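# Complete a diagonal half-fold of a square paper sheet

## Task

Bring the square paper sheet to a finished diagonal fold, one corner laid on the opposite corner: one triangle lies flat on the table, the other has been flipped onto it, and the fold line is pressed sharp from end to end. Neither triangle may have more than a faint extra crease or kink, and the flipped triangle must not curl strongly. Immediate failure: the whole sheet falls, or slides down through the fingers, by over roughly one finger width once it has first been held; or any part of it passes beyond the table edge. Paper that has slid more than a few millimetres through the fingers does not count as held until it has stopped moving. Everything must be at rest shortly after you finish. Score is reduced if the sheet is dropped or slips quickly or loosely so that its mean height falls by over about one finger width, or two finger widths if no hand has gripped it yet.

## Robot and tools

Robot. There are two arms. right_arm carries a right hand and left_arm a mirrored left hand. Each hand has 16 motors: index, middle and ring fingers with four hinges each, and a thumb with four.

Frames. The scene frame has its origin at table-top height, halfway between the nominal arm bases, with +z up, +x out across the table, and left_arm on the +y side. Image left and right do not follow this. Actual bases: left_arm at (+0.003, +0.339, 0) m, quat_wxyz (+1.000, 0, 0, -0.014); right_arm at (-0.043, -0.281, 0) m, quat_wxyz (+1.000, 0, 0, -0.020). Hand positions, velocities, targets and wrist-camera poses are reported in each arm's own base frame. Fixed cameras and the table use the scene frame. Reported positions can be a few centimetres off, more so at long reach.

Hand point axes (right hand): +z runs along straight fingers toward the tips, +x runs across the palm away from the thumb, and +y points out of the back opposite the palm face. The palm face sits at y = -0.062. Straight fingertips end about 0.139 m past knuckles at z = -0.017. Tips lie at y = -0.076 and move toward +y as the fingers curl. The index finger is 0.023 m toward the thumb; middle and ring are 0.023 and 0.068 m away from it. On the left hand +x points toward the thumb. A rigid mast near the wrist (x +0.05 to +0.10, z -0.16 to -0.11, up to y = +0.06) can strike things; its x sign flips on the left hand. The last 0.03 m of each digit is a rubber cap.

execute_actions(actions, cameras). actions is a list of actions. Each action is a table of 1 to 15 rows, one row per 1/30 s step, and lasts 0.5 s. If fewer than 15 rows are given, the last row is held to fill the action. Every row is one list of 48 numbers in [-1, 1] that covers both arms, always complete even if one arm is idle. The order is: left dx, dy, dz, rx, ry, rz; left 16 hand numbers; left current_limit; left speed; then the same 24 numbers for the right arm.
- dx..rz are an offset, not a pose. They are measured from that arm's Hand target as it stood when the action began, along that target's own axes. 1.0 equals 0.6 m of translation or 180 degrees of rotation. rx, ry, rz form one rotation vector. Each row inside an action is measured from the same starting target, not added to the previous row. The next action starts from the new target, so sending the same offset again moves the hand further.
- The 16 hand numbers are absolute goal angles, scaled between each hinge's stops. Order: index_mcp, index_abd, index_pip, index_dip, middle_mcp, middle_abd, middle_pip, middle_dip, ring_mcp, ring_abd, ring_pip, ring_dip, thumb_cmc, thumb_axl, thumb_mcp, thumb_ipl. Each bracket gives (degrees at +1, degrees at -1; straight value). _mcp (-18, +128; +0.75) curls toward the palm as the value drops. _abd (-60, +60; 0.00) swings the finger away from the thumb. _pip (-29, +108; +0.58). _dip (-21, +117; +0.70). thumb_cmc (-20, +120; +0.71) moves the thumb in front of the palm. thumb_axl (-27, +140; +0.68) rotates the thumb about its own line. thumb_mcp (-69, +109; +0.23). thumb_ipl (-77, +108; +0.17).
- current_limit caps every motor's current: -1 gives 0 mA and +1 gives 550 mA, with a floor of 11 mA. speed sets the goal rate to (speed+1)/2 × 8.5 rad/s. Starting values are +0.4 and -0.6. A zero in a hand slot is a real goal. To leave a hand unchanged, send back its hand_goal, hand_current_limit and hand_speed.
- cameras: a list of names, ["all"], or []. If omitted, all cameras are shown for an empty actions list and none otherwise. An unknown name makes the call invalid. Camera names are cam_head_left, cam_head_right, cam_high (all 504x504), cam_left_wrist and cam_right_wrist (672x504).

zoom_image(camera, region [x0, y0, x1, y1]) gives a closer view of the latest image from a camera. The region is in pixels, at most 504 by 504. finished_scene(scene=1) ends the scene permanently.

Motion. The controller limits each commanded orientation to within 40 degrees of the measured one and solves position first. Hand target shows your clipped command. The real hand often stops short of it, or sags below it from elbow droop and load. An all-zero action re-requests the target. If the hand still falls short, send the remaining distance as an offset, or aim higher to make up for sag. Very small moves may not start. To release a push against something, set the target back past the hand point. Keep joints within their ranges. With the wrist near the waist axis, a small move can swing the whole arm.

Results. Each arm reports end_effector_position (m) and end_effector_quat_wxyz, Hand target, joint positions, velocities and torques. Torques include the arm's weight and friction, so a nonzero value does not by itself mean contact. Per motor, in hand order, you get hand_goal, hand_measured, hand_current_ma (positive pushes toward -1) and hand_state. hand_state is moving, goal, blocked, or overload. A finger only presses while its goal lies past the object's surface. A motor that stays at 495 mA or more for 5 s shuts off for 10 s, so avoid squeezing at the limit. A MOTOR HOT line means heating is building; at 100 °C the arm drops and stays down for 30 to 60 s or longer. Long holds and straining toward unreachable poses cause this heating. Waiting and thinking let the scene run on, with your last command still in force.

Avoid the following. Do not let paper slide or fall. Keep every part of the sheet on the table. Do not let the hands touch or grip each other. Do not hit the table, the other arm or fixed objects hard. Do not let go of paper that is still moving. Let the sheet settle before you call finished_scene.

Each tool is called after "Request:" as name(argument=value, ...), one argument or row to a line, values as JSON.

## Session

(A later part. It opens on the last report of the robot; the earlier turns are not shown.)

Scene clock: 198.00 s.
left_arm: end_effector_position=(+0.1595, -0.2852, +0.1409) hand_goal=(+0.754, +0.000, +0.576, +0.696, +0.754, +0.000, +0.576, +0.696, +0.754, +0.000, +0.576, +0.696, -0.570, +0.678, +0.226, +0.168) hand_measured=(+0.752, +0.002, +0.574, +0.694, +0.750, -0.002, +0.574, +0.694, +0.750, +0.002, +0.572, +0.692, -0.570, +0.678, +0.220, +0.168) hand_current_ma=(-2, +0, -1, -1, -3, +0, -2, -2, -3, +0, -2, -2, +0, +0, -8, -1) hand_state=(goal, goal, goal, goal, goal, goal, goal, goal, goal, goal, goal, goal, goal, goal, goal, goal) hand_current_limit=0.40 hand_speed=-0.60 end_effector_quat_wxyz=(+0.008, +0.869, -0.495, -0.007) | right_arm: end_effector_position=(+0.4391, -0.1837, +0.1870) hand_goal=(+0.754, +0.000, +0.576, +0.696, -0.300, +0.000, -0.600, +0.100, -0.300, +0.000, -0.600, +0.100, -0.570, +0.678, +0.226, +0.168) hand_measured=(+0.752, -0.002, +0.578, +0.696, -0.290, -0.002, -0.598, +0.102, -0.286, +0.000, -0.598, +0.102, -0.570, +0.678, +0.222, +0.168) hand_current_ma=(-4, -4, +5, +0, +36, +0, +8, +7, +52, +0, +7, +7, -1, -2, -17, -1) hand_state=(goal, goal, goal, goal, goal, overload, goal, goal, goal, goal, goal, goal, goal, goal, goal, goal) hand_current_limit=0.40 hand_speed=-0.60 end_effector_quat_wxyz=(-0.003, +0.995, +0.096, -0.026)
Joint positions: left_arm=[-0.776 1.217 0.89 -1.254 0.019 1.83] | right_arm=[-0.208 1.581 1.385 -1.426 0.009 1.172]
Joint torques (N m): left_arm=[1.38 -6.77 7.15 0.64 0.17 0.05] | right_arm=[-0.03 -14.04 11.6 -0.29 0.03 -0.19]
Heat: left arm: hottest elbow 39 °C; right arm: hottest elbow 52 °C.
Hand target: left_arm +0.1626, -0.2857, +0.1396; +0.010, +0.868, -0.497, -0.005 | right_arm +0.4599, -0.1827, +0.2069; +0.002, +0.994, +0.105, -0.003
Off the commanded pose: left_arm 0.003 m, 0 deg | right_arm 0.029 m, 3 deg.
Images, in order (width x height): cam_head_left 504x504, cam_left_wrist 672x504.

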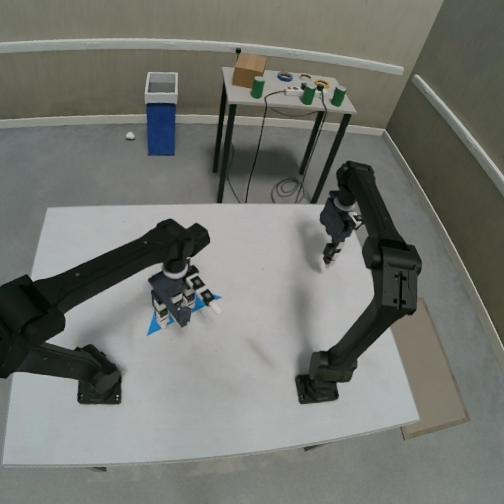

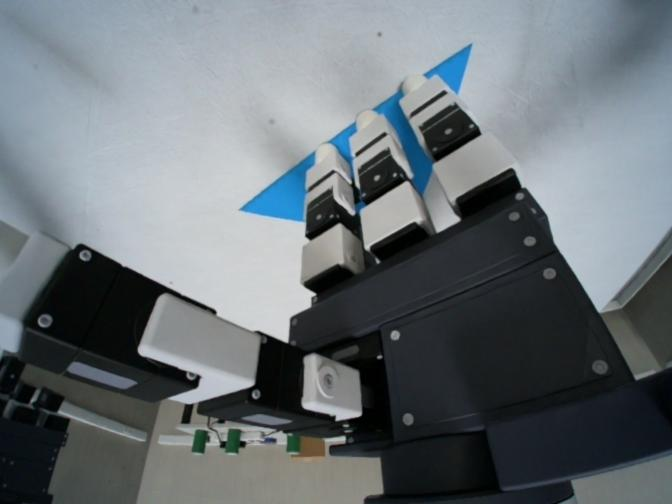

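Request:
execute_actions(
  actions=[
    [[0,-0.0147,0.008,0,0,0,0.754,0,0.576,0.696,0.754,0,0.576,0.696,0.754,0,0.576,0.696,-0.571,0.678,0.226,0.168,0.4,-0.6,0,0,0,0,0,0,0.754,0,0.576,0.696,-0.3,0,-0.6,0.1,-0.3,0,-0.6,0.1,-0.571,0.678,0.226,0.168,0.4,-0.6]],
    [[-0.007,0,0.06,0,-0.0137,0,0.754,0,0.576,0.696,0.754,0,0.576,0.696,0.754,0,0.576,0.696,-0.571,0.678,0.226,0.168,0.4,-0.6,0,0,0,0,0,0,0.754,0,0.576,0.696,-0.3,0,-0.6,0.1,-0.3,0,-0.6,0.1,-0.571,0.678,0.226,0.168,0.4,-0.6]],
    [[-0.007,0,0.065,0,-0.0137,0,0.754,0,0.576,0.696,0.754,0,0.576,0.696,0.754,0,0.576,0.696,-0.571,0.678,0.226,0.168,0.4,-0.6,0,0,0,0,0,0,0.754,0,0.576,0.696,-0.3,0,-0.6,0.1,-0.3,0,-0.6,0.1,-0.571,0.678,0.226,0.168,0.4,-0.6]],
  ],
  cameras=["cam_head_left"],
)

Request:
zoom_image(
  camera="cam_head_left",
  region=[145, 250, 225, 350],
)

Request:
execute_actions(
  actions=[
    [[0.007,0,-0.055,0,0.0137,0,0.754,0,0.576,0.696,0.754,0,0.576,0.696,0.754,0,0.576,0.696,-0.571,0.678,0.226,0.168,0.4,-0.6,0,0,0,0,0,0,0.754,0,0.576,0.696,-0.3,0,-0.6,0.1,-0.3,0,-0.6,0.1,-0.571,0.678,0.226,0.168,0.4,-0.6],[0.014,0,-0.115,0,0.0274,0,0.754,0,0.576,0.696,0.754,0,0.576,0.696,0.754,0,0.576,0.696,-0.571,0.678,0.226,0.168,0.4,-0.6,0,0,0,0,0,0,0.754,0,0.576,0.696,-0.3,0,-0.6,0.1,-0.3,0,-0.6,0.1,-0.571,0.678,0.226,0.168,0.4,-0.6],[0.014,0,-0.115,0,0.0274,0,0.754,0,0.576,0.696,0.754,0,0.576,0.696,0.754,0,0.576,0.696,-0.571,0.678,0.226,0.168,0.4,-0.6,0,0,0,0,0,0,0.754,0,0.576,0.696,-0.3,0,-0.6,0.1,-0.3,0,-0.6,0.1,-0.571,0.678,0.226,0.168,0.4,-0.6],[0.03,0.0145,-0.23,0,0.0274,0,0.754,0,0.576,0.696,0.754,0,0.576,0.696,0.754,0,0.576,0.696,-0.571,0.678,0.226,0.168,0.4,-0.6,0,0,0,0,0,0,0.754,0,0.576,0.696,-0.3,0,-0.6,0.1,-0.3,0,-0.6,0.1,-0.571,0.678,0.226,0.168,0.4,-0.6]],
  ],
  cameras=["cam_head_left", "cam_high"],
)

Request:
zoom_image(
  camera="cam_head_left",
  region=[145, 250, 225, 350],
)

Request:
zoom_image(
  camera="cam_high",
  region=[130, 180, 210, 260],
)

Scene clock: 200.27 s.
left_arm: end_effector_position=(+0.1741, -0.2829, +0.1215) hand_goal=(+0.754, +0.000, +0.576, +0.696, +0.754, +0.000, +0.576, +0.696, +0.754, +0.000, +0.576, +0.696, -0.570, +0.678, +0.226, +0.168) hand_measured=(+0.742, -0.010, +0.570, +0.694, +0.732, -0.026, +0.564, +0.690, +0.734, -0.020, +0.562, +0.688, -0.570, +0.678, +0.220, +0.166) hand_current_ma=(-14, -9, -5, -2, -39, -35, -14, -5, -35, -26, -17, -9, +0, +0, -8, -1) hand_state=(goal, goal, goal, goal, blocked, blocked, goal, goal, blocked, blocked, goal, goal, goal, goal, goal, goal) hand_current_limit=0.40 hand_speed=-0.60 end_effector_quat_wxyz=(+0.002, +0.869, -0.494, +0.010) | right_arm: end_effector_position=(+0.4391, -0.1837, +0.1870) hand_goal=(+0.754, +0.000, +0.576, +0.696, -0.300, +0.000, -0.600, +0.100, -0.300, +0.000, -0.600, +0.100, -0.570, +0.678, +0.226, +0.168) hand_measured=(+0.752, -0.002, +0.578, +0.696, -0.290, -0.002, -0.598, +0.102, -0.286, +0.000, -0.598, +0.102, -0.570, +0.678, +0.222, +0.168) hand_current_ma=(-4, -4, +5, +0, +36, +0, +8, +7, +52, +0, +7, +7, -1, -2, -17, -1) hand_state=(goal, goal, goal, goal, goal, overload, goal, goal, goal, goal, goal, goal, goal, goal, goal, goal) hand_current_limit=0.40 hand_speed=-0.60 end_effector_quat_wxyz=(-0.003, +0.995, +0.096, -0.026)
Joint positions: left_arm=[-0.75 1.239 0.859 -1.172 -0.001 1.854] | right_arm=[-0.208 1.581 1.385 -1.426 0.009 1.172]
Joint torques (N m): left_arm=[0.91 -0.38 0.98 2.61 -0.03 0.01] | right_arm=[-0.03 -14.15 11.62 -0.28 0.03 -0.19]
Heat: left arm: hottest elbow 39 °C; right arm: hottest elbow 52 °C.
Hand target: left_arm +0.1637, -0.2735, +0.0598; -0.012, +0.867, -0.497, -0.042 | right_arm +0.4599, -0.1827, +0.2069; +0.002, +0.994, +0.105, -0.003
Off the commanded pose: left_arm 0.063 m, 6 deg | right_arm 0.029 m, 3 deg.
Images, in order (width x height): cam_head_left 504x504.

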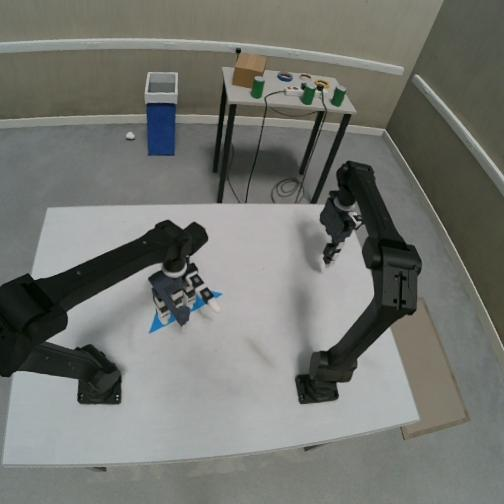

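Scaled by 5.040 from the camera's 504x504 image, which has a finer 720x720 frame.

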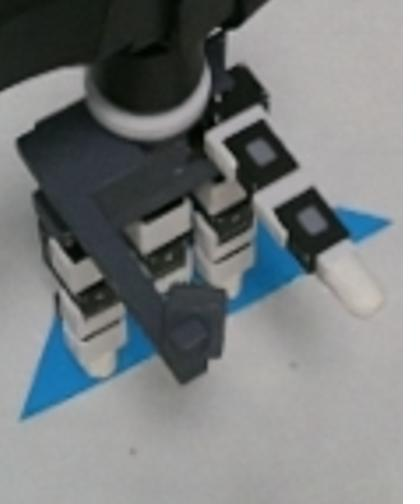

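Scene clock: 201.00 s.
left_arm: end_effector_position=(+0.1699, -0.2951, +0.1863) hand_goal=(+0.754, +0.000, +0.576, +0.696, +0.754, +0.000, +0.576, +0.696, +0.754, +0.000, +0.576, +0.696, -0.570, +0.678, +0.226, +0.168) hand_measured=(+0.752, +0.000, +0.574, +0.694, +0.750, -0.002, +0.572, +0.694, +0.752, +0.000, +0.574, +0.692, -0.570, +0.678, +0.220, +0.166) hand_current_ma=(-2, +0, -2, -1, -4, -1, -2, -2, -2, +0, -2, -2, +0, +0, -8, -1) hand_state=(goal, goal, goal, goal, goal, goal, goal, goal, goal, goal, goal, goal, goal, goal, goal, goal) hand_current_limit=0.40 hand_speed=-0.60 end_effector_quat_wxyz=(+0.009, +0.866, -0.499, -0.012) | right_arm: end_effector_position=(+0.4391, -0.1837, +0.1870) hand_goal=(+0.754, +0.000, +0.576, +0.696, -0.300, +0.000, -0.600, +0.100, -0.300, +0.000, -0.600, +0.100, -0.570, +0.678, +0.226, +0.168) hand_measured=(+0.752, -0.002, +0.578, +0.696, -0.290, -0.002, -0.598, +0.102, -0.286, +0.000, -0.598, +0.102, -0.570, +0.678, +0.222, +0.168) hand_current_ma=(-4, -4, +5, +0, +36, +0, +8, +7, +52, +0, +7, +7, -1, -2, -17, -1) hand_state=(goal, goal, goal, goal, goal, overload, goal, goal, goal, goal, goal, goal, goal, goal, goal, goal) hand_current_limit=0.40 hand_speed=-0.60 end_effector_quat_wxyz=(-0.003, +0.995, +0.096, -0.026)
Joint positions: left_arm=[-0.774 1.231 1.024 -1.383 0.023 1.843] | right_arm=[-0.208 1.581 1.385 -1.426 0.009 1.172]
Joint torques (N m): left_arm=[0.62 -7.18 9.52 -0.24 0.02 -0.22] | right_arm=[0.03 -14.1 11.6 -0.29 0.03 -0.19]
Heat: left arm: hottest elbow 39 °C; right arm: hottest elbow 52 °C.
Hand target: left_arm +0.1737, -0.3020, +0.1959; +0.010, +0.868, -0.497, -0.005 | right_arm +0.4599, -0.1827, +0.2069; +0.002, +0.994, +0.105, -0.003
Off the commanded pose: left_arm 0.013 m, 1 deg | right_arm 0.029 m, 3 deg.
Images, in order (width x height): cam_head_left 504x504, cam_high 504x504.

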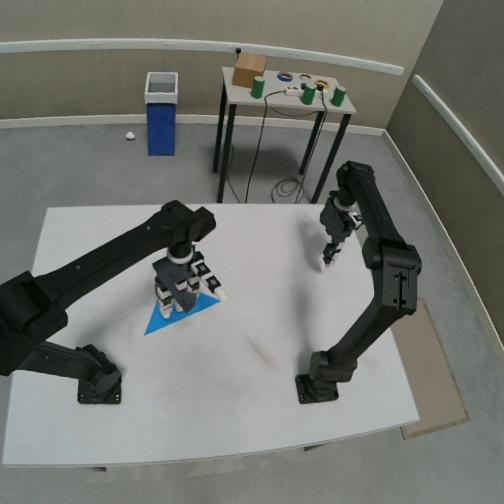

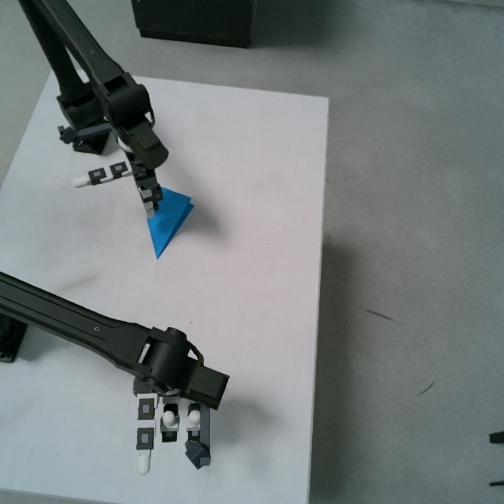

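Scaled by 5.040 from the camera's 504x504 image, which has a finer 720x720 frame.

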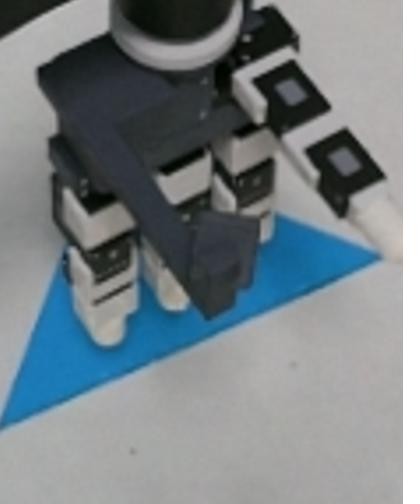

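Scaled by 6.300 from the camera's 504x504 image, which has a finer 720x720 frame.

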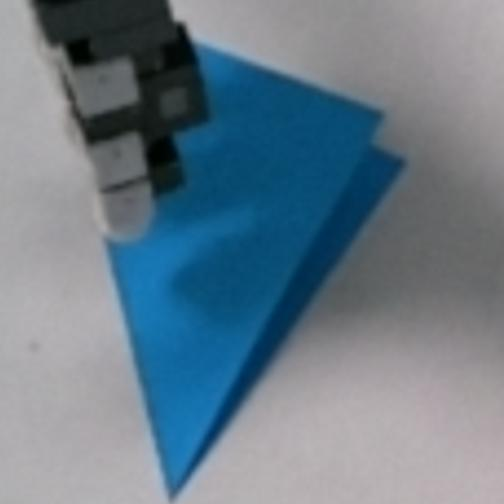

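Request:
execute_actions(
  actions=[
    [[-0.0101,-0.0049,0.016,0,0,0.0206,0.754,0,0.576,0.696,0.754,0,0.576,0.696,0.754,0,0.576,0.696,-0.571,0.678,0.226,0.168,0.4,-0.6,0,0,0,0,0,0,0.754,0,0.576,0.696,-0.3,0,-0.6,0.1,-0.3,0,-0.6,0.1,-0.571,0.678,0.226,0.168,0.4,-0.6]],
    [[0,0,0.058,0,0,0,0.754,0,0.576,0.696,0.754,0,0.576,0.696,0.754,0,0.576,0.696,-0.571,0.678,0.226,0.168,0.4,-0.6,0,0,0,0,0,0,0.754,0,0.576,0.696,-0.3,0,-0.6,0.1,-0.3,0,-0.6,0.1,-0.571,0.678,0.226,0.168,0.4,-0.6]],
    [[0,0,0.028,0,0,0,0.754,0,0.576,0.696,0.754,0,0.576,0.696,0.754,0,0.576,0.696,-0.571,0.678,0.226,0.168,0.4,-0.6,0,0,0,0,0,0,0.754,0,0.576,0.696,-0.3,0,-0.6,0.1,-0.3,0,-0.6,0.1,-0.571,0.678,0.226,0.168,0.4,-0.6]],
  ],
  cameras=["cam_head_left","cam_high"],
)

Request:
zoom_image(
  camera="cam_head_left",
  region=[145, 250, 225, 350],
)

Request:
zoom_image(
  camera="cam_high",
  region=[130, 180, 210, 260],
)

Scene clock: 203.43 s.
left_arm: end_effector_position=(+0.1704, -0.2950, +0.1367) hand_goal=(+0.754, +0.000, +0.576, +0.696, +0.754, +0.000, +0.576, +0.696, +0.754, +0.000, +0.576, +0.696, -0.570, +0.678, +0.226, +0.168) hand_measured=(+0.752, -0.002, +0.574, +0.694, +0.750, -0.002, +0.574, +0.694, +0.752, +0.000, +0.574, +0.692, -0.570, +0.678, +0.220, +0.166) hand_current_ma=(-2, +0, -2, -1, -3, -1, -2, -2, -2, +0, -2, -2, +0, +0, -8, -1) hand_state=(goal, goal, goal, goal, goal, goal, goal, goal, goal, goal, goal, goal, goal, goal, goal, goal) hand_current_limit=0.40 hand_speed=-0.60 end_effector_quat_wxyz=(+0.010, +0.854, -0.521, -0.007) | right_arm: end_effector_position=(+0.4391, -0.1837, +0.1870) hand_goal=(+0.754, +0.000, +0.576, +0.696, -0.300, +0.000, -0.600, +0.100, -0.300, +0.000, -0.600, +0.100, -0.570, +0.678, +0.226, +0.168) hand_measured=(+0.752, -0.002, +0.578, +0.696, -0.290, -0.002, -0.598, +0.102, -0.286, +0.000, -0.598, +0.102, -0.570, +0.678, +0.222, +0.168) hand_current_ma=(-4, -4, +5, +0, +36, +0, +8, +7, +52, +0, +7, +7, -1, -2, -17, -1) hand_state=(goal, goal, goal, goal, goal, overload, goal, goal, goal, goal, goal, goal, goal, goal, goal, goal) hand_current_limit=0.40 hand_speed=-0.60 end_effector_quat_wxyz=(-0.003, +0.995, +0.096, -0.026)
Joint positions: left_arm=[-0.774 1.275 0.927 -1.232 0.022 1.892] | right_arm=[-0.208 1.581 1.385 -1.426 0.009 1.172]
Joint torques (N m): left_arm=[1.2 -7.47 7.06 0.58 0.06 0.04] | right_arm=[0.03 -14.1 11.6 -0.28 0.03 -0.19]
Heat: left arm: hottest elbow 39 °C; right arm: hottest elbow 53 °C.
Hand target: left_arm +0.1721, -0.2959, +0.1347; +0.010, +0.851, -0.525, -0.004 | right_arm +0.4599, -0.1827, +0.2069; +0.002, +0.994, +0.105, -0.003
Off the commanded pose: left_arm 0.003 m, 1 deg | right_arm 0.029 m, 3 deg.
Images, in order (width x height): cam_head_left 504x504, cam_high 504x504.

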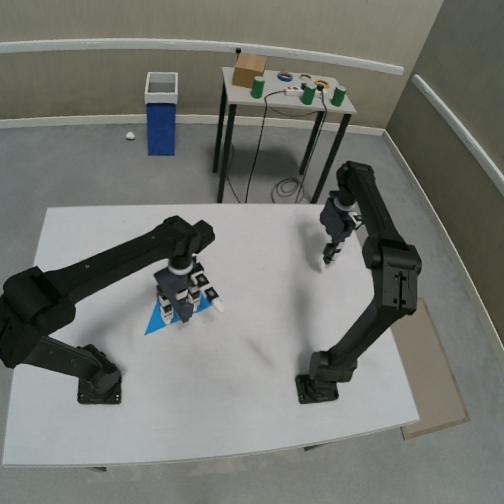

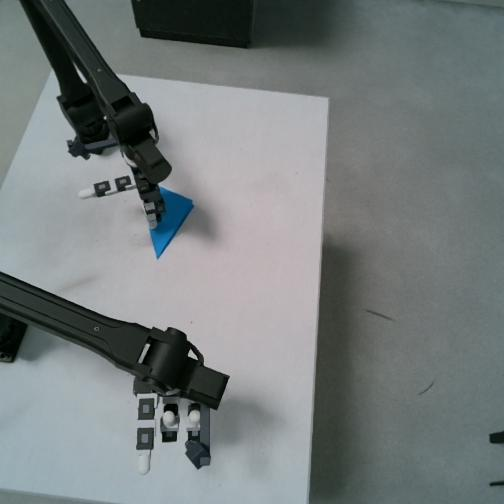

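Scaled by 5.040 from the camera's 504x504 image, which has a finer 720x720 frame.

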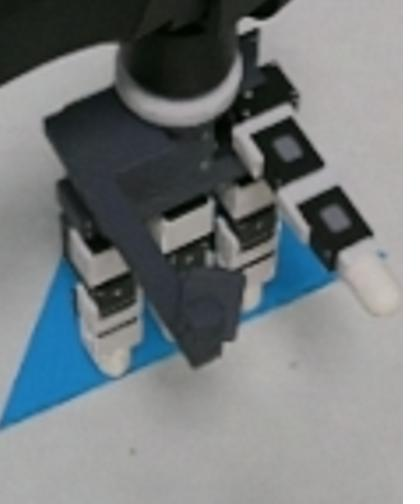

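Scaled by 6.300 from the camera's 504x504 image, which has a finer 720x720 frame.

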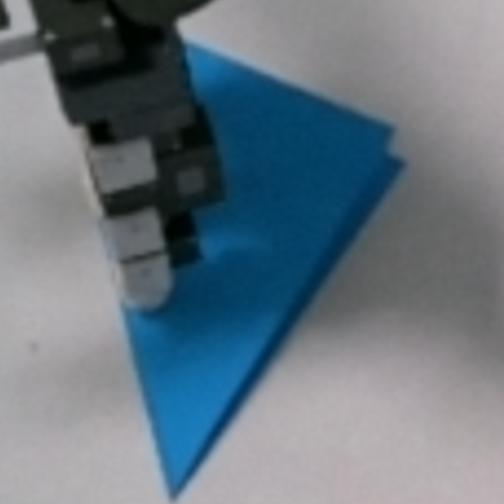

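Request:
execute_actions(
  actions=[
    [[-0.016,-0.006,0.065,0,-0.0137,0,0.754,0,0.576,0.696,0.754,0,0.576,0.696,0.754,0,0.576,0.696,-0.571,0.678,0.226,0.168,0.4,-0.6,0,0,0,0,0,0,0.754,0,0.576,0.696,-0.3,0,-0.6,0.1,-0.3,0,-0.6,0.1,-0.571,0.678,0.226,0.168,0.4,-0.6]],
    [[-0.016,0,0.065,0,-0.0137,0,0.754,0,0.576,0.696,0.754,0,0.576,0.696,0.754,0,0.576,0.696,-0.571,0.678,0.226,0.168,0.4,-0.6,0,0,0,0,0,0,0.754,0,0.576,0.696,-0.3,0,-0.6,0.1,-0.3,0,-0.6,0.1,-0.571,0.678,0.226,0.168,0.4,-0.6]],
  ],
  cameras=["cam_head_left","cam_high"],
)

Request:
zoom_image(
  camera="cam_head_left",
  region=[145, 250, 225, 350],
)

Request:
zoom_image(
  camera="cam_high",
  region=[130, 180, 210, 260],
)

Request:
execute_actions(
  actions=[
    [[0.016,0,-0.065,0,0.0137,0,0.754,0,0.576,0.696,0.754,0,0.576,0.696,0.754,0,0.576,0.696,-0.571,0.678,0.226,0.168,0.4,-0.6,0,0,0,0,0,0,0.754,0,0.576,0.696,-0.3,0,-0.6,0.1,-0.3,0,-0.6,0.1,-0.571,0.678,0.226,0.168,0.4,-0.6],[0.032,0,-0.13,0,0.0274,0,0.754,0,0.576,0.696,0.754,0,0.576,0.696,0.754,0,0.576,0.696,-0.571,0.678,0.226,0.168,0.4,-0.6,0,0,0,0,0,0,0.754,0,0.576,0.696,-0.3,0,-0.6,0.1,-0.3,0,-0.6,0.1,-0.571,0.678,0.226,0.168,0.4,-0.6],[0.032,0,-0.15,0,0.0274,0,0.754,0,0.576,0.696,0.754,0,0.576,0.696,0.754,0,0.576,0.696,-0.571,0.678,0.226,0.168,0.4,-0.6,0,0,0,0,0,0,0.754,0,0.576,0.696,-0.3,0,-0.6,0.1,-0.3,0,-0.6,0.1,-0.571,0.678,0.226,0.168,0.4,-0.6],[0.032,0,-0.18,0,0.0274,0,0.754,0,0.576,0.696,0.754,0,0.576,0.696,0.754,0,0.576,0.696,-0.571,0.678,0.226,0.168,0.4,-0.6,0,0,0,0,0,0,0.754,0,0.576,0.696,-0.3,0,-0.6,0.1,-0.3,0,-0.6,0.1,-0.571,0.678,0.226,0.168,0.4,-0.6],[0.032,0,-0.22,0,0.0274,0,0.754,0,0.576,0.696,0.754,0,0.576,0.696,0.754,0,0.576,0.696,-0.571,0.678,0.226,0.168,0.4,-0.6,0,0,0,0,0,0,0.754,0,0.576,0.696,-0.3,0,-0.6,0.1,-0.3,0,-0.6,0.1,-0.571,0.678,0.226,0.168,0.4,-0.6],[0.036,0,-0.24,0,0.0274,0,0.754,0,0.576,0.696,0.754,0,0.576,0.696,0.754,0,0.576,0.696,-0.571,0.678,0.226,0.168,0.4,-0.6,0,0,0,0,0,0,0.754,0,0.576,0.696,-0.3,0,-0.6,0.1,-0.3,0,-0.6,0.1,-0.571,0.678,0.226,0.168,0.4,-0.6]],
  ],
  cameras=["cam_head_left", "cam_high"],
)

Request:
zoom_image(
  camera="cam_head_left",
  region=[145, 250, 225, 350],
)

Request:
zoom_image(
  camera="cam_high",
  region=[130, 180, 210, 260],
)

Scene clock: 205.23 s.
left_arm: end_effector_position=(+0.1740, -0.2915, +0.1212) hand_goal=(+0.754, +0.000, +0.576, +0.696, +0.754, +0.000, +0.576, +0.696, +0.754, +0.000, +0.576, +0.696, -0.570, +0.678, +0.226, +0.168) hand_measured=(+0.746, -0.004, +0.572, +0.692, +0.726, -0.014, +0.560, +0.688, +0.726, -0.008, +0.556, +0.682, -0.570, +0.678, +0.220, +0.166) hand_current_ma=(-9, -3, -4, -2, -56, -14, -20, -7, -52, -7, -31, -18, +0, +0, -8, -1) hand_state=(goal, goal, goal, goal, blocked, goal, goal, goal, blocked, goal, blocked, goal, goal, goal, goal, goal) hand_current_limit=0.40 hand_speed=-0.60 end_effector_quat_wxyz=(+0.001, +0.850, -0.526, +0.015) | right_arm: end_effector_position=(+0.4391, -0.1837, +0.1870) hand_goal=(+0.754, +0.000, +0.576, +0.696, -0.300, +0.000, -0.600, +0.100, -0.300, +0.000, -0.600, +0.100, -0.570, +0.678, +0.226, +0.168) hand_measured=(+0.752, -0.002, +0.578, +0.696, -0.290, -0.002, -0.598, +0.102, -0.286, +0.000, -0.598, +0.102, -0.570, +0.678, +0.222, +0.168) hand_current_ma=(-4, -4, +5, +0, +36, +0, +8, +7, +52, +0, +7, +7, -1, -2, -17, -1) hand_state=(goal, goal, goal, goal, goal, overload, goal, goal, goal, goal, goal, goal, goal, goal, goal, goal) hand_current_limit=0.40 hand_speed=-0.60 end_effector_quat_wxyz=(-0.003, +0.995, +0.096, -0.026)
Joint positions: left_arm=[-0.773 1.266 0.883 -1.158 -0.005 1.906] | right_arm=[-0.208 1.581 1.385 -1.426 0.009 1.172]
Joint torques (N m): left_arm=[1.96 -0.91 0.49 2.55 -0.01 0.01] | right_arm=[-0.03 -14.15 11.63 -0.27 0.03 -0.19]
Heat: left arm: hottest elbow 39 °C; right arm: hottest elbow 53 °C.
Hand target: left_arm +0.1644, -0.2767, +0.0570; -0.013, +0.850, -0.525, -0.041 | right_arm +0.4599, -0.1827, +0.2069; +0.002, +0.994, +0.105, -0.003
Off the commanded pose: left_arm 0.066 m, 7 deg | right_arm 0.029 m, 3 deg.
Images, in order (width x height): cam_head_left 504x504, cam_high 504x504.

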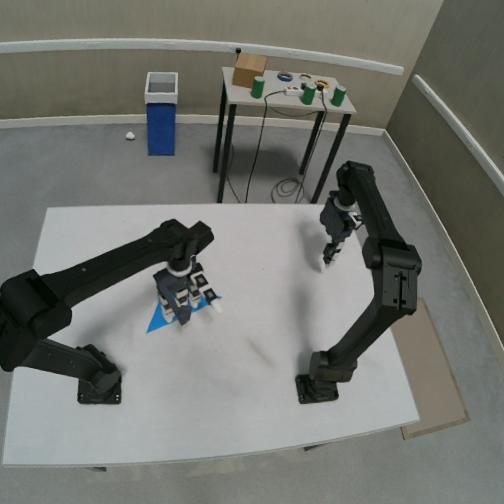

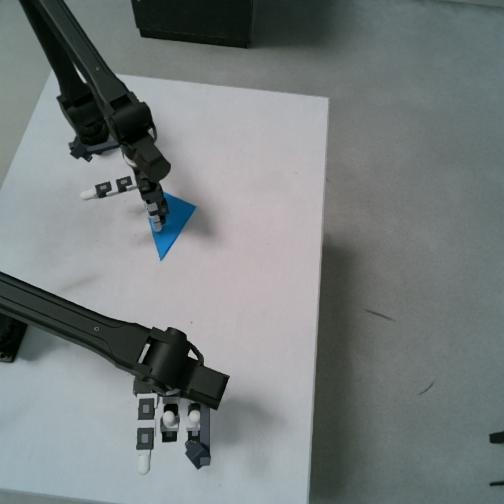

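Scaled by 5.040 from the camera's 504x504 image, which has a finer 720x720 frame.

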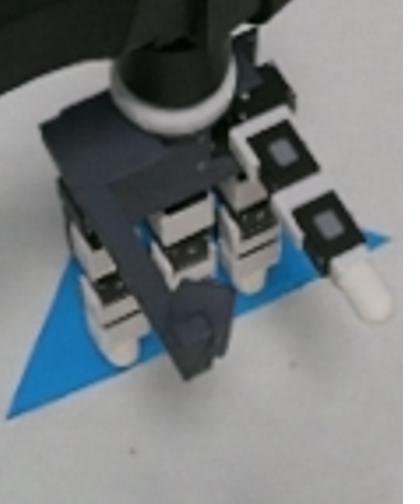

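Scaled by 6.300 from the camera's 504x504 image, which has a finer 720x720 frame.

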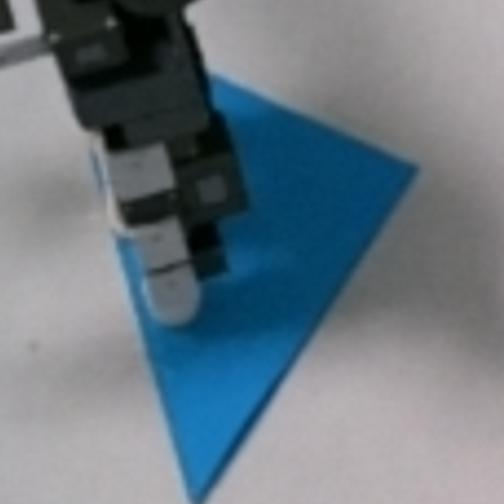

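Scene clock: 206.00 s.
left_arm: end_effector_position=(+0.1766, -0.3005, +0.1891) hand_goal=(+0.754, +0.000, +0.576, +0.696, +0.754, +0.000, +0.576, +0.696, +0.754, +0.000, +0.576, +0.696, -0.570, +0.678, +0.226, +0.168) hand_measured=(+0.750, -0.002, +0.572, +0.694, +0.750, -0.002, +0.572, +0.694, +0.750, -0.002, +0.572, +0.692, -0.570, +0.678, +0.220, +0.166) hand_current_ma=(-3, -1, -2, -2, -3, -1, -2, -2, -3, -1, -2, -2, +0, +0, -8, -1) hand_state=(goal, goal, goal, goal, goal, goal, goal, goal, goal, goal, goal, goal, goal, goal, goal, goal) hand_current_limit=0.40 hand_speed=-0.60 end_effector_quat_wxyz=(+0.008, +0.850, -0.526, -0.012) | right_arm: end_effector_position=(+0.4391, -0.1837, +0.1870) hand_goal=(+0.754, +0.000, +0.576, +0.696, -0.300, +0.000, -0.600, +0.100, -0.300, +0.000, -0.600, +0.100, -0.570, +0.678, +0.226, +0.168) hand_measured=(+0.752, -0.002, +0.578, +0.696, -0.290, -0.002, -0.598, +0.102, -0.286, +0.000, -0.598, +0.102, -0.570, +0.678, +0.222, +0.168) hand_current_ma=(-4, -4, +5, +0, +36, +0, +8, +7, +52, +0, +7, +7, -1, -2, -17, -1) hand_state=(goal, goal, goal, goal, goal, overload, goal, goal, goal, goal, goal, goal, goal, goal, goal, goal) hand_current_limit=0.40 hand_speed=-0.60 end_effector_quat_wxyz=(-0.003, +0.995, +0.096, -0.026)
Joint positions: left_arm=[-0.773 1.268 1.063 -1.386 0.021 1.906] | right_arm=[-0.208 1.581 1.385 -1.426 0.009 1.172]
Joint torques (N m): left_arm=[0.85 -7.94 9.58 -0.14 0.07 -0.1] | right_arm=[0.03 -14.1 11.63 -0.31 0.02 -0.19]
Heat: left arm: hottest elbow 39 °C; right arm: hottest elbow 53 °C.
Hand target: left_arm +0.1822, -0.3053, +0.1987; +0.010, +0.851, -0.525, -0.004 | right_arm +0.4599, -0.1827, +0.2069; +0.002, +0.994, +0.105, -0.003
Off the commanded pose: left_arm 0.012 m, 1 deg | right_arm 0.029 m, 3 deg.
Images, in order (width x height): cam_head_left 504x504, cam_high 504x504.

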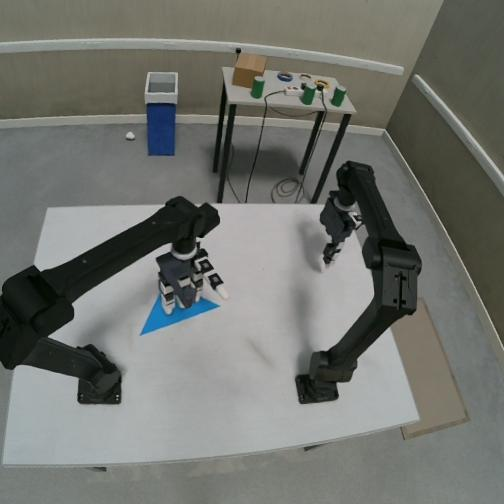

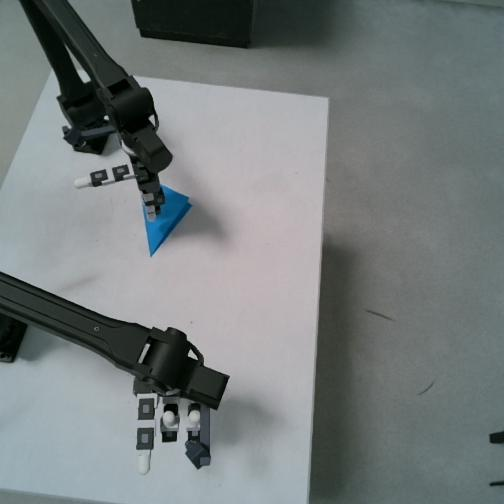

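Scaled by 5.040 from the camera's 504x504 image, which has a finer 720x720 frame.

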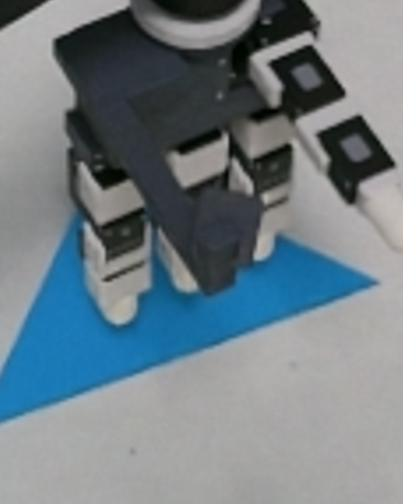

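Scaled by 6.300 from the camera's 504x504 image, which has a finer 720x720 frame.

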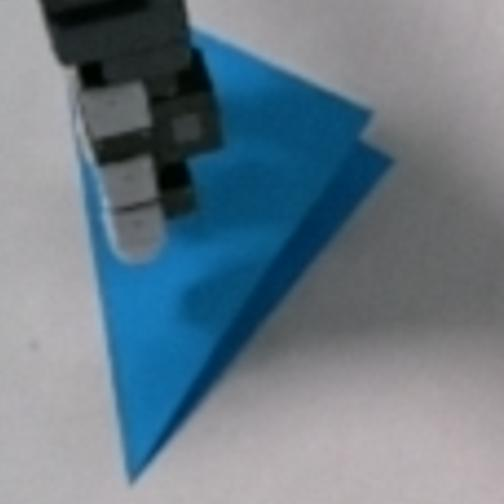

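Request:
execute_actions(
  actions=[
    [[-0.01,0.0188,0.016,0,0,0.0267,0.754,0,0.576,0.696,0.754,0,0.576,0.696,0.754,0,0.576,0.696,-0.571,0.678,0.226,0.168,0.4,-0.6,0,0,0,0,0,0,0.754,0,0.576,0.696,-0.3,0,-0.6,0.1,-0.3,0,-0.6,0.1,-0.571,0.678,0.226,0.168,0.4,-0.6]],
    [[0,0,0.058,0,0,0,0.754,0,0.576,0.696,0.754,0,0.576,0.696,0.754,0,0.576,0.696,-0.571,0.678,0.226,0.168,0.4,-0.6,0,0,0,0,0,0,0.754,0,0.576,0.696,-0.3,0,-0.6,0.1,-0.3,0,-0.6,0.1,-0.571,0.678,0.226,0.168,0.4,-0.6]],
    [[0,0,0.033,0,0,0,0.754,0,0.576,0.696,0.754,0,0.576,0.696,0.754,0,0.576,0.696,-0.571,0.678,0.226,0.168,0.4,-0.6,0,0,0,0,0,0,0.754,0,0.576,0.696,-0.3,0,-0.6,0.1,-0.3,0,-0.6,0.1,-0.571,0.678,0.226,0.168,0.4,-0.6]],
  ],
  cameras=["cam_head_left","cam_high"],
)

Request:
zoom_image(
  camera="cam_head_left",
  region=[140, 250, 220, 350],
)

Request:
zoom_image(
  camera="cam_high",
  region=[130, 180, 210, 260],
)

Scene clock: 208.57 s.
left_arm: end_effector_position=(+0.1701, -0.3025, +0.1362) hand_goal=(+0.754, +0.000, +0.576, +0.696, +0.754, +0.000, +0.576, +0.696, +0.754, +0.000, +0.576, +0.696, -0.570, +0.678, +0.226, +0.168) hand_measured=(+0.752, -0.002, +0.574, +0.694, +0.750, -0.002, +0.574, +0.694, +0.750, -0.002, +0.574, +0.692, -0.570, +0.678, +0.220, +0.166) hand_current_ma=(-2, -1, -2, -2, -2, -1, -2, -2, -2, -1, -2, -2, +0, +0, -8, -1) hand_state=(goal, goal, goal, goal, goal, goal, goal, goal, goal, goal, goal, goal, goal, goal, goal, goal) hand_current_limit=0.40 hand_speed=-0.60 end_effector_quat_wxyz=(+0.009, +0.834, -0.551, -0.007) | right_arm: end_effector_position=(+0.4391, -0.1837, +0.1870) hand_goal=(+0.754, +0.000, +0.576, +0.696, -0.300, +0.000, -0.600, +0.100, -0.300, +0.000, -0.600, +0.100, -0.570, +0.678, +0.226, +0.168) hand_measured=(+0.752, -0.002, +0.578, +0.696, -0.290, -0.002, -0.598, +0.102, -0.286, +0.000, -0.598, +0.102, -0.570, +0.678, +0.222, +0.168) hand_current_ma=(-4, -4, +5, +0, +36, +0, +8, +7, +52, +0, +7, +7, -1, -2, -17, -1) hand_state=(goal, goal, goal, goal, goal, overload, goal, goal, goal, goal, goal, goal, goal, goal, goal, goal) hand_current_limit=0.40 hand_speed=-0.60 end_effector_quat_wxyz=(-0.003, +0.995, +0.096, -0.026)
Joint positions: left_arm=[-0.792 1.308 0.955 -1.228 0.021 1.947] | right_arm=[-0.208 1.581 1.385 -1.426 0.009 1.172]
Joint torques (N m): left_arm=[0.21 -8.18 7.04 0.53 0.11 0.04] | right_arm=[-0.03 -14.04 11.64 -0.27 0.03 -0.19]
Heat: left arm: hottest elbow 39 °C; right arm: hottest elbow 54 °C.
Hand target: left_arm +0.1683, -0.3057, +0.1348; +0.010, +0.829, -0.560, -0.004 | right_arm +0.4599, -0.1827, +0.2069; +0.002, +0.994, +0.105, -0.003
Off the commanded pose: left_arm 0.004 m, 1 deg | right_arm 0.029 m, 3 deg.
Images, in order (width x height): cam_head_left 504x504, cam_high 504x504.

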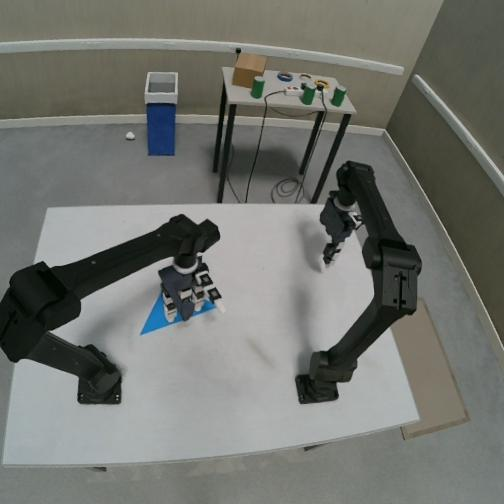

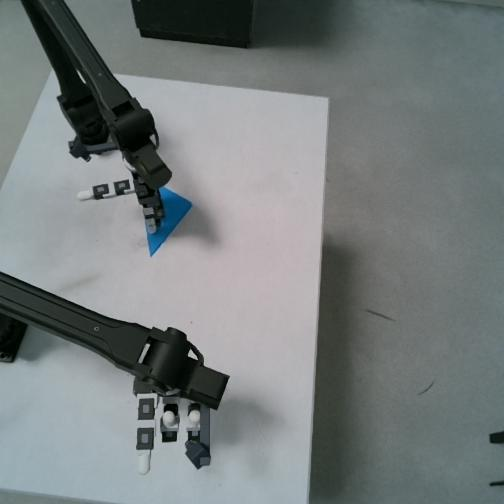

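Scaled by 5.040 from the camera's 504x504 image, which has a finer 720x720 frame.

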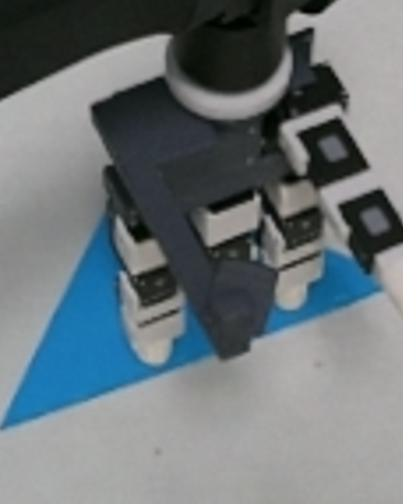

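Scaled by 6.300 from the camera's 504x504 image, which has a finer 720x720 frame.

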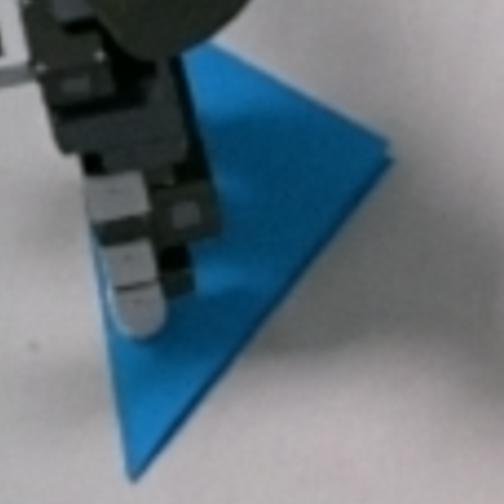

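Request:
execute_actions(
  actions=[
    [[0,0.006,0.03,0,0,0,0.754,0,0.576,0.696,0.754,0,0.576,0.696,0.754,0,0.576,0.696,-0.571,0.678,0.226,0.168,0.4,-0.6,0,0,0,0,0,0,0.754,0,0.576,0.696,-0.3,0,-0.6,0.1,-0.3,0,-0.6,0.1,-0.571,0.678,0.226,0.168,0.4,-0.6]],
    [[0.0315,-0.0143,0.005,0,0,-0.0833,0.754,0,0.576,0.696,0.754,0,0.576,0.696,0.754,0,0.576,0.696,-0.571,0.678,0.226,0.168,0.4,-0.6,0,0,0,0,0,0,0.754,0,0.576,0.696,-0.3,0,-0.6,0.1,-0.3,0,-0.6,0.1,-0.571,0.678,0.226,0.168,0.4,-0.6]],
  ],
  cameras=["cam_head_left"],
)

Request:
zoom_image(
  camera="cam_head_left",
  region=[140, 250, 220, 350],
)

Scene clock: 210.33 s.
left_arm: end_effector_position=(+0.1843, -0.3211, +0.1311) hand_goal=(+0.754, +0.000, +0.576, +0.696, +0.754, +0.000, +0.576, +0.696, +0.754, +0.000, +0.576, +0.696, -0.570, +0.678, +0.226, +0.168) hand_measured=(+0.738, -0.018, +0.568, +0.692, +0.752, -0.008, +0.574, +0.694, +0.764, -0.002, +0.582, +0.698, -0.570, +0.678, +0.220, +0.166) hand_current_ma=(-23, -23, -8, -2, -1, -7, -1, -1, +11, -2, +5, +1, +0, +0, -8, -1) hand_state=(goal, goal, goal, goal, goal, goal, goal, goal, goal, goal, goal, goal, goal, goal, goal, goal) hand_current_limit=0.40 hand_speed=-0.60 end_effector_quat_wxyz=(+0.014, +0.892, -0.452, +0.006) | right_arm: end_effector_position=(+0.4391, -0.1837, +0.1870) hand_goal=(+0.754, +0.000, +0.576, +0.696, -0.300, +0.000, -0.600, +0.100, -0.300, +0.000, -0.600, +0.100, -0.570, +0.678, +0.226, +0.168) hand_measured=(+0.752, -0.002, +0.578, +0.696, -0.290, -0.002, -0.598, +0.102, -0.286, +0.000, -0.598, +0.102, -0.570, +0.678, +0.222, +0.168) hand_current_ma=(-4, -4, +5, +0, +36, +0, +8, +7, +52, +0, +7, +7, -1, -2, -17, -1) hand_state=(goal, goal, goal, goal, goal, overload, goal, goal, goal, goal, goal, goal, goal, goal, goal, goal) hand_current_limit=0.40 hand_speed=-0.60 end_effector_quat_wxyz=(-0.003, +0.995, +0.096, -0.026)
Joint positions: left_arm=[-0.8 1.301 0.934 -1.182 0.022 1.709] | right_arm=[-0.208 1.581 1.385 -1.426 0.009 1.172]
Joint torques (N m): left_arm=[0.44 -6.48 5.16 1.1 0.05 -0.32] | right_arm=[0.09 -13.98 11.63 -0.25 0.03 -0.19]
Heat: left arm: hottest elbow 39 °C; right arm: hottest elbow 54 °C.
Hand target: left_arm +0.1796, -0.3217, +0.1137; +0.009, +0.894, -0.447, -0.005 | right_arm +0.4599, -0.1827, +0.2069; +0.002, +0.994, +0.105, -0.003
Off the commanded pose: left_arm 0.018 m, 2 deg | right_arm 0.029 m, 3 deg.
Images, in order (width x height): cam_head_left 504x504.

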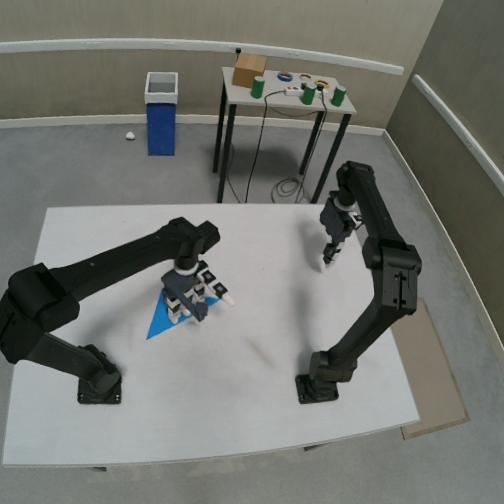

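Scaled by 5.040 from the camera's 504x504 image, which has a finer 720x720 frame.

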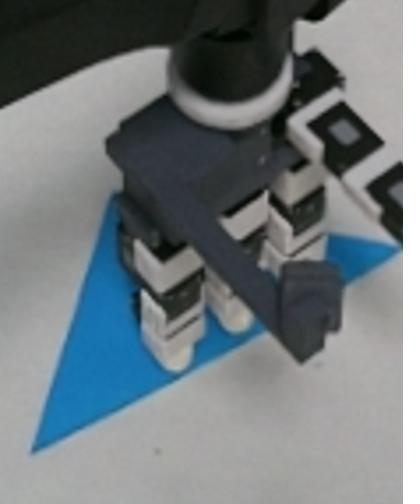

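Request:
execute_actions(
  actions=[
    [[0.006,0,-0.06,0,0,0,0.754,0,0.576,0.696,0.754,0,0.576,0.696,0.754,0,0.576,0.696,-0.571,0.678,0.226,0.168,0.4,-0.6,0,0,0,0,0,0,0.754,0,0.576,0.696,-0.3,0,-0.6,0.1,-0.3,0,-0.6,0.1,-0.571,0.678,0.226,0.168,0.4,-0.6]],
    [[-0.0247,0.0079,0.023,0,0,0.0244,0.754,0,0.576,0.696,0.754,0,0.576,0.696,0.754,0,0.576,0.696,-0.571,0.678,0.226,0.168,0.4,-0.6,0,0,0,0,0,0,0.754,0,0.576,0.696,-0.3,0,-0.6,0.1,-0.3,0,-0.6,0.1,-0.571,0.678,0.226,0.168,0.4,-0.6]],
  ],
  cameras=["cam_head_left"],
)

Request:
zoom_image(
  camera="cam_head_left",
  region=[140, 250, 220, 350],
)

Scene clock: 211.97 s.
left_arm: end_effector_position=(+0.1725, -0.3134, +0.1340) hand_goal=(+0.754, +0.000, +0.576, +0.696, +0.754, +0.000, +0.576, +0.696, +0.754, +0.000, +0.576, +0.696, -0.570, +0.678, +0.226, +0.168) hand_measured=(+0.750, -0.002, +0.574, +0.694, +0.752, -0.002, +0.574, +0.694, +0.756, -0.002, +0.578, +0.698, -0.570, +0.678, +0.220, +0.166) hand_current_ma=(-4, -2, -2, -2, -1, -1, -1, -1, +1, -1, +2, +1, +0, +0, -8, -1) hand_state=(goal, goal, goal, goal, goal, goal, goal, goal, goal, goal, goal, goal, goal, goal, goal, goal) hand_current_limit=0.40 hand_speed=-0.60 end_effector_quat_wxyz=(+0.007, +0.882, -0.471, -0.013) | right_arm: end_effector_position=(+0.4391, -0.1837, +0.1870) hand_goal=(+0.754, +0.000, +0.576, +0.696, -0.300, +0.000, -0.600, +0.100, -0.300, +0.000, -0.600, +0.100, -0.570, +0.678, +0.226, +0.168) hand_measured=(+0.752, -0.002, +0.578, +0.696, -0.290, -0.002, -0.598, +0.102, -0.286, +0.000, -0.598, +0.102, -0.570, +0.678, +0.222, +0.168) hand_current_ma=(-4, -4, +5, +0, +36, +0, +8, +7, +52, +0, +7, +7, -1, -2, -17, -1) hand_state=(goal, goal, goal, goal, goal, overload, goal, goal, goal, goal, goal, goal, goal, goal, goal, goal) hand_current_limit=0.40 hand_speed=-0.60 end_effector_quat_wxyz=(-0.003, +0.995, +0.096, -0.026)
Joint positions: left_arm=[-0.808 1.298 0.94 -1.233 0.021 1.743] | right_arm=[-0.208 1.581 1.385 -1.426 0.009 1.172]
Joint torques (N m): left_arm=[0.32 -9.05 6.79 0.59 0.1 0.09] | right_arm=[0.09 -14.04 11.62 -0.28 0.03 -0.19]
Heat: left arm: hottest elbow 39 °C; right arm: hottest elbow 54 °C.
Hand target: left_arm +0.1695, -0.3153, +0.1361; +0.010, +0.877, -0.481, -0.005 | right_arm +0.4599, -0.1827, +0.2069; +0.002, +0.994, +0.105, -0.003
Off the commanded pose: left_arm 0.004 m, 2 deg | right_arm 0.029 m, 3 deg.
Images, in order (width x height): cam_head_left 504x504.

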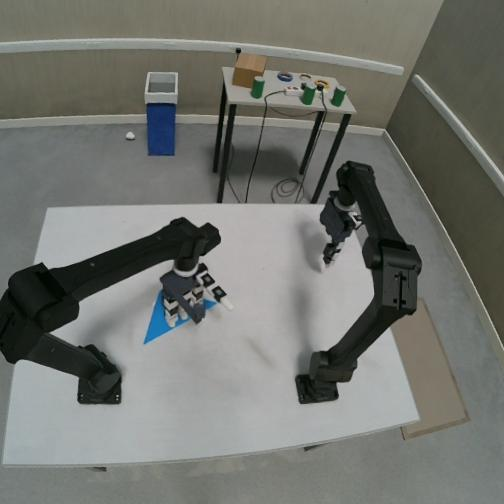

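Scaled by 5.040 from the camera's 504x504 image, which has a finer 720x720 frame.

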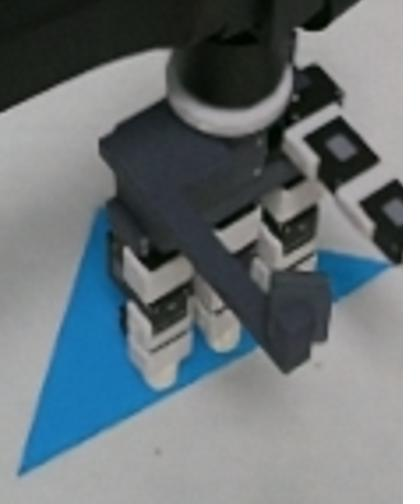

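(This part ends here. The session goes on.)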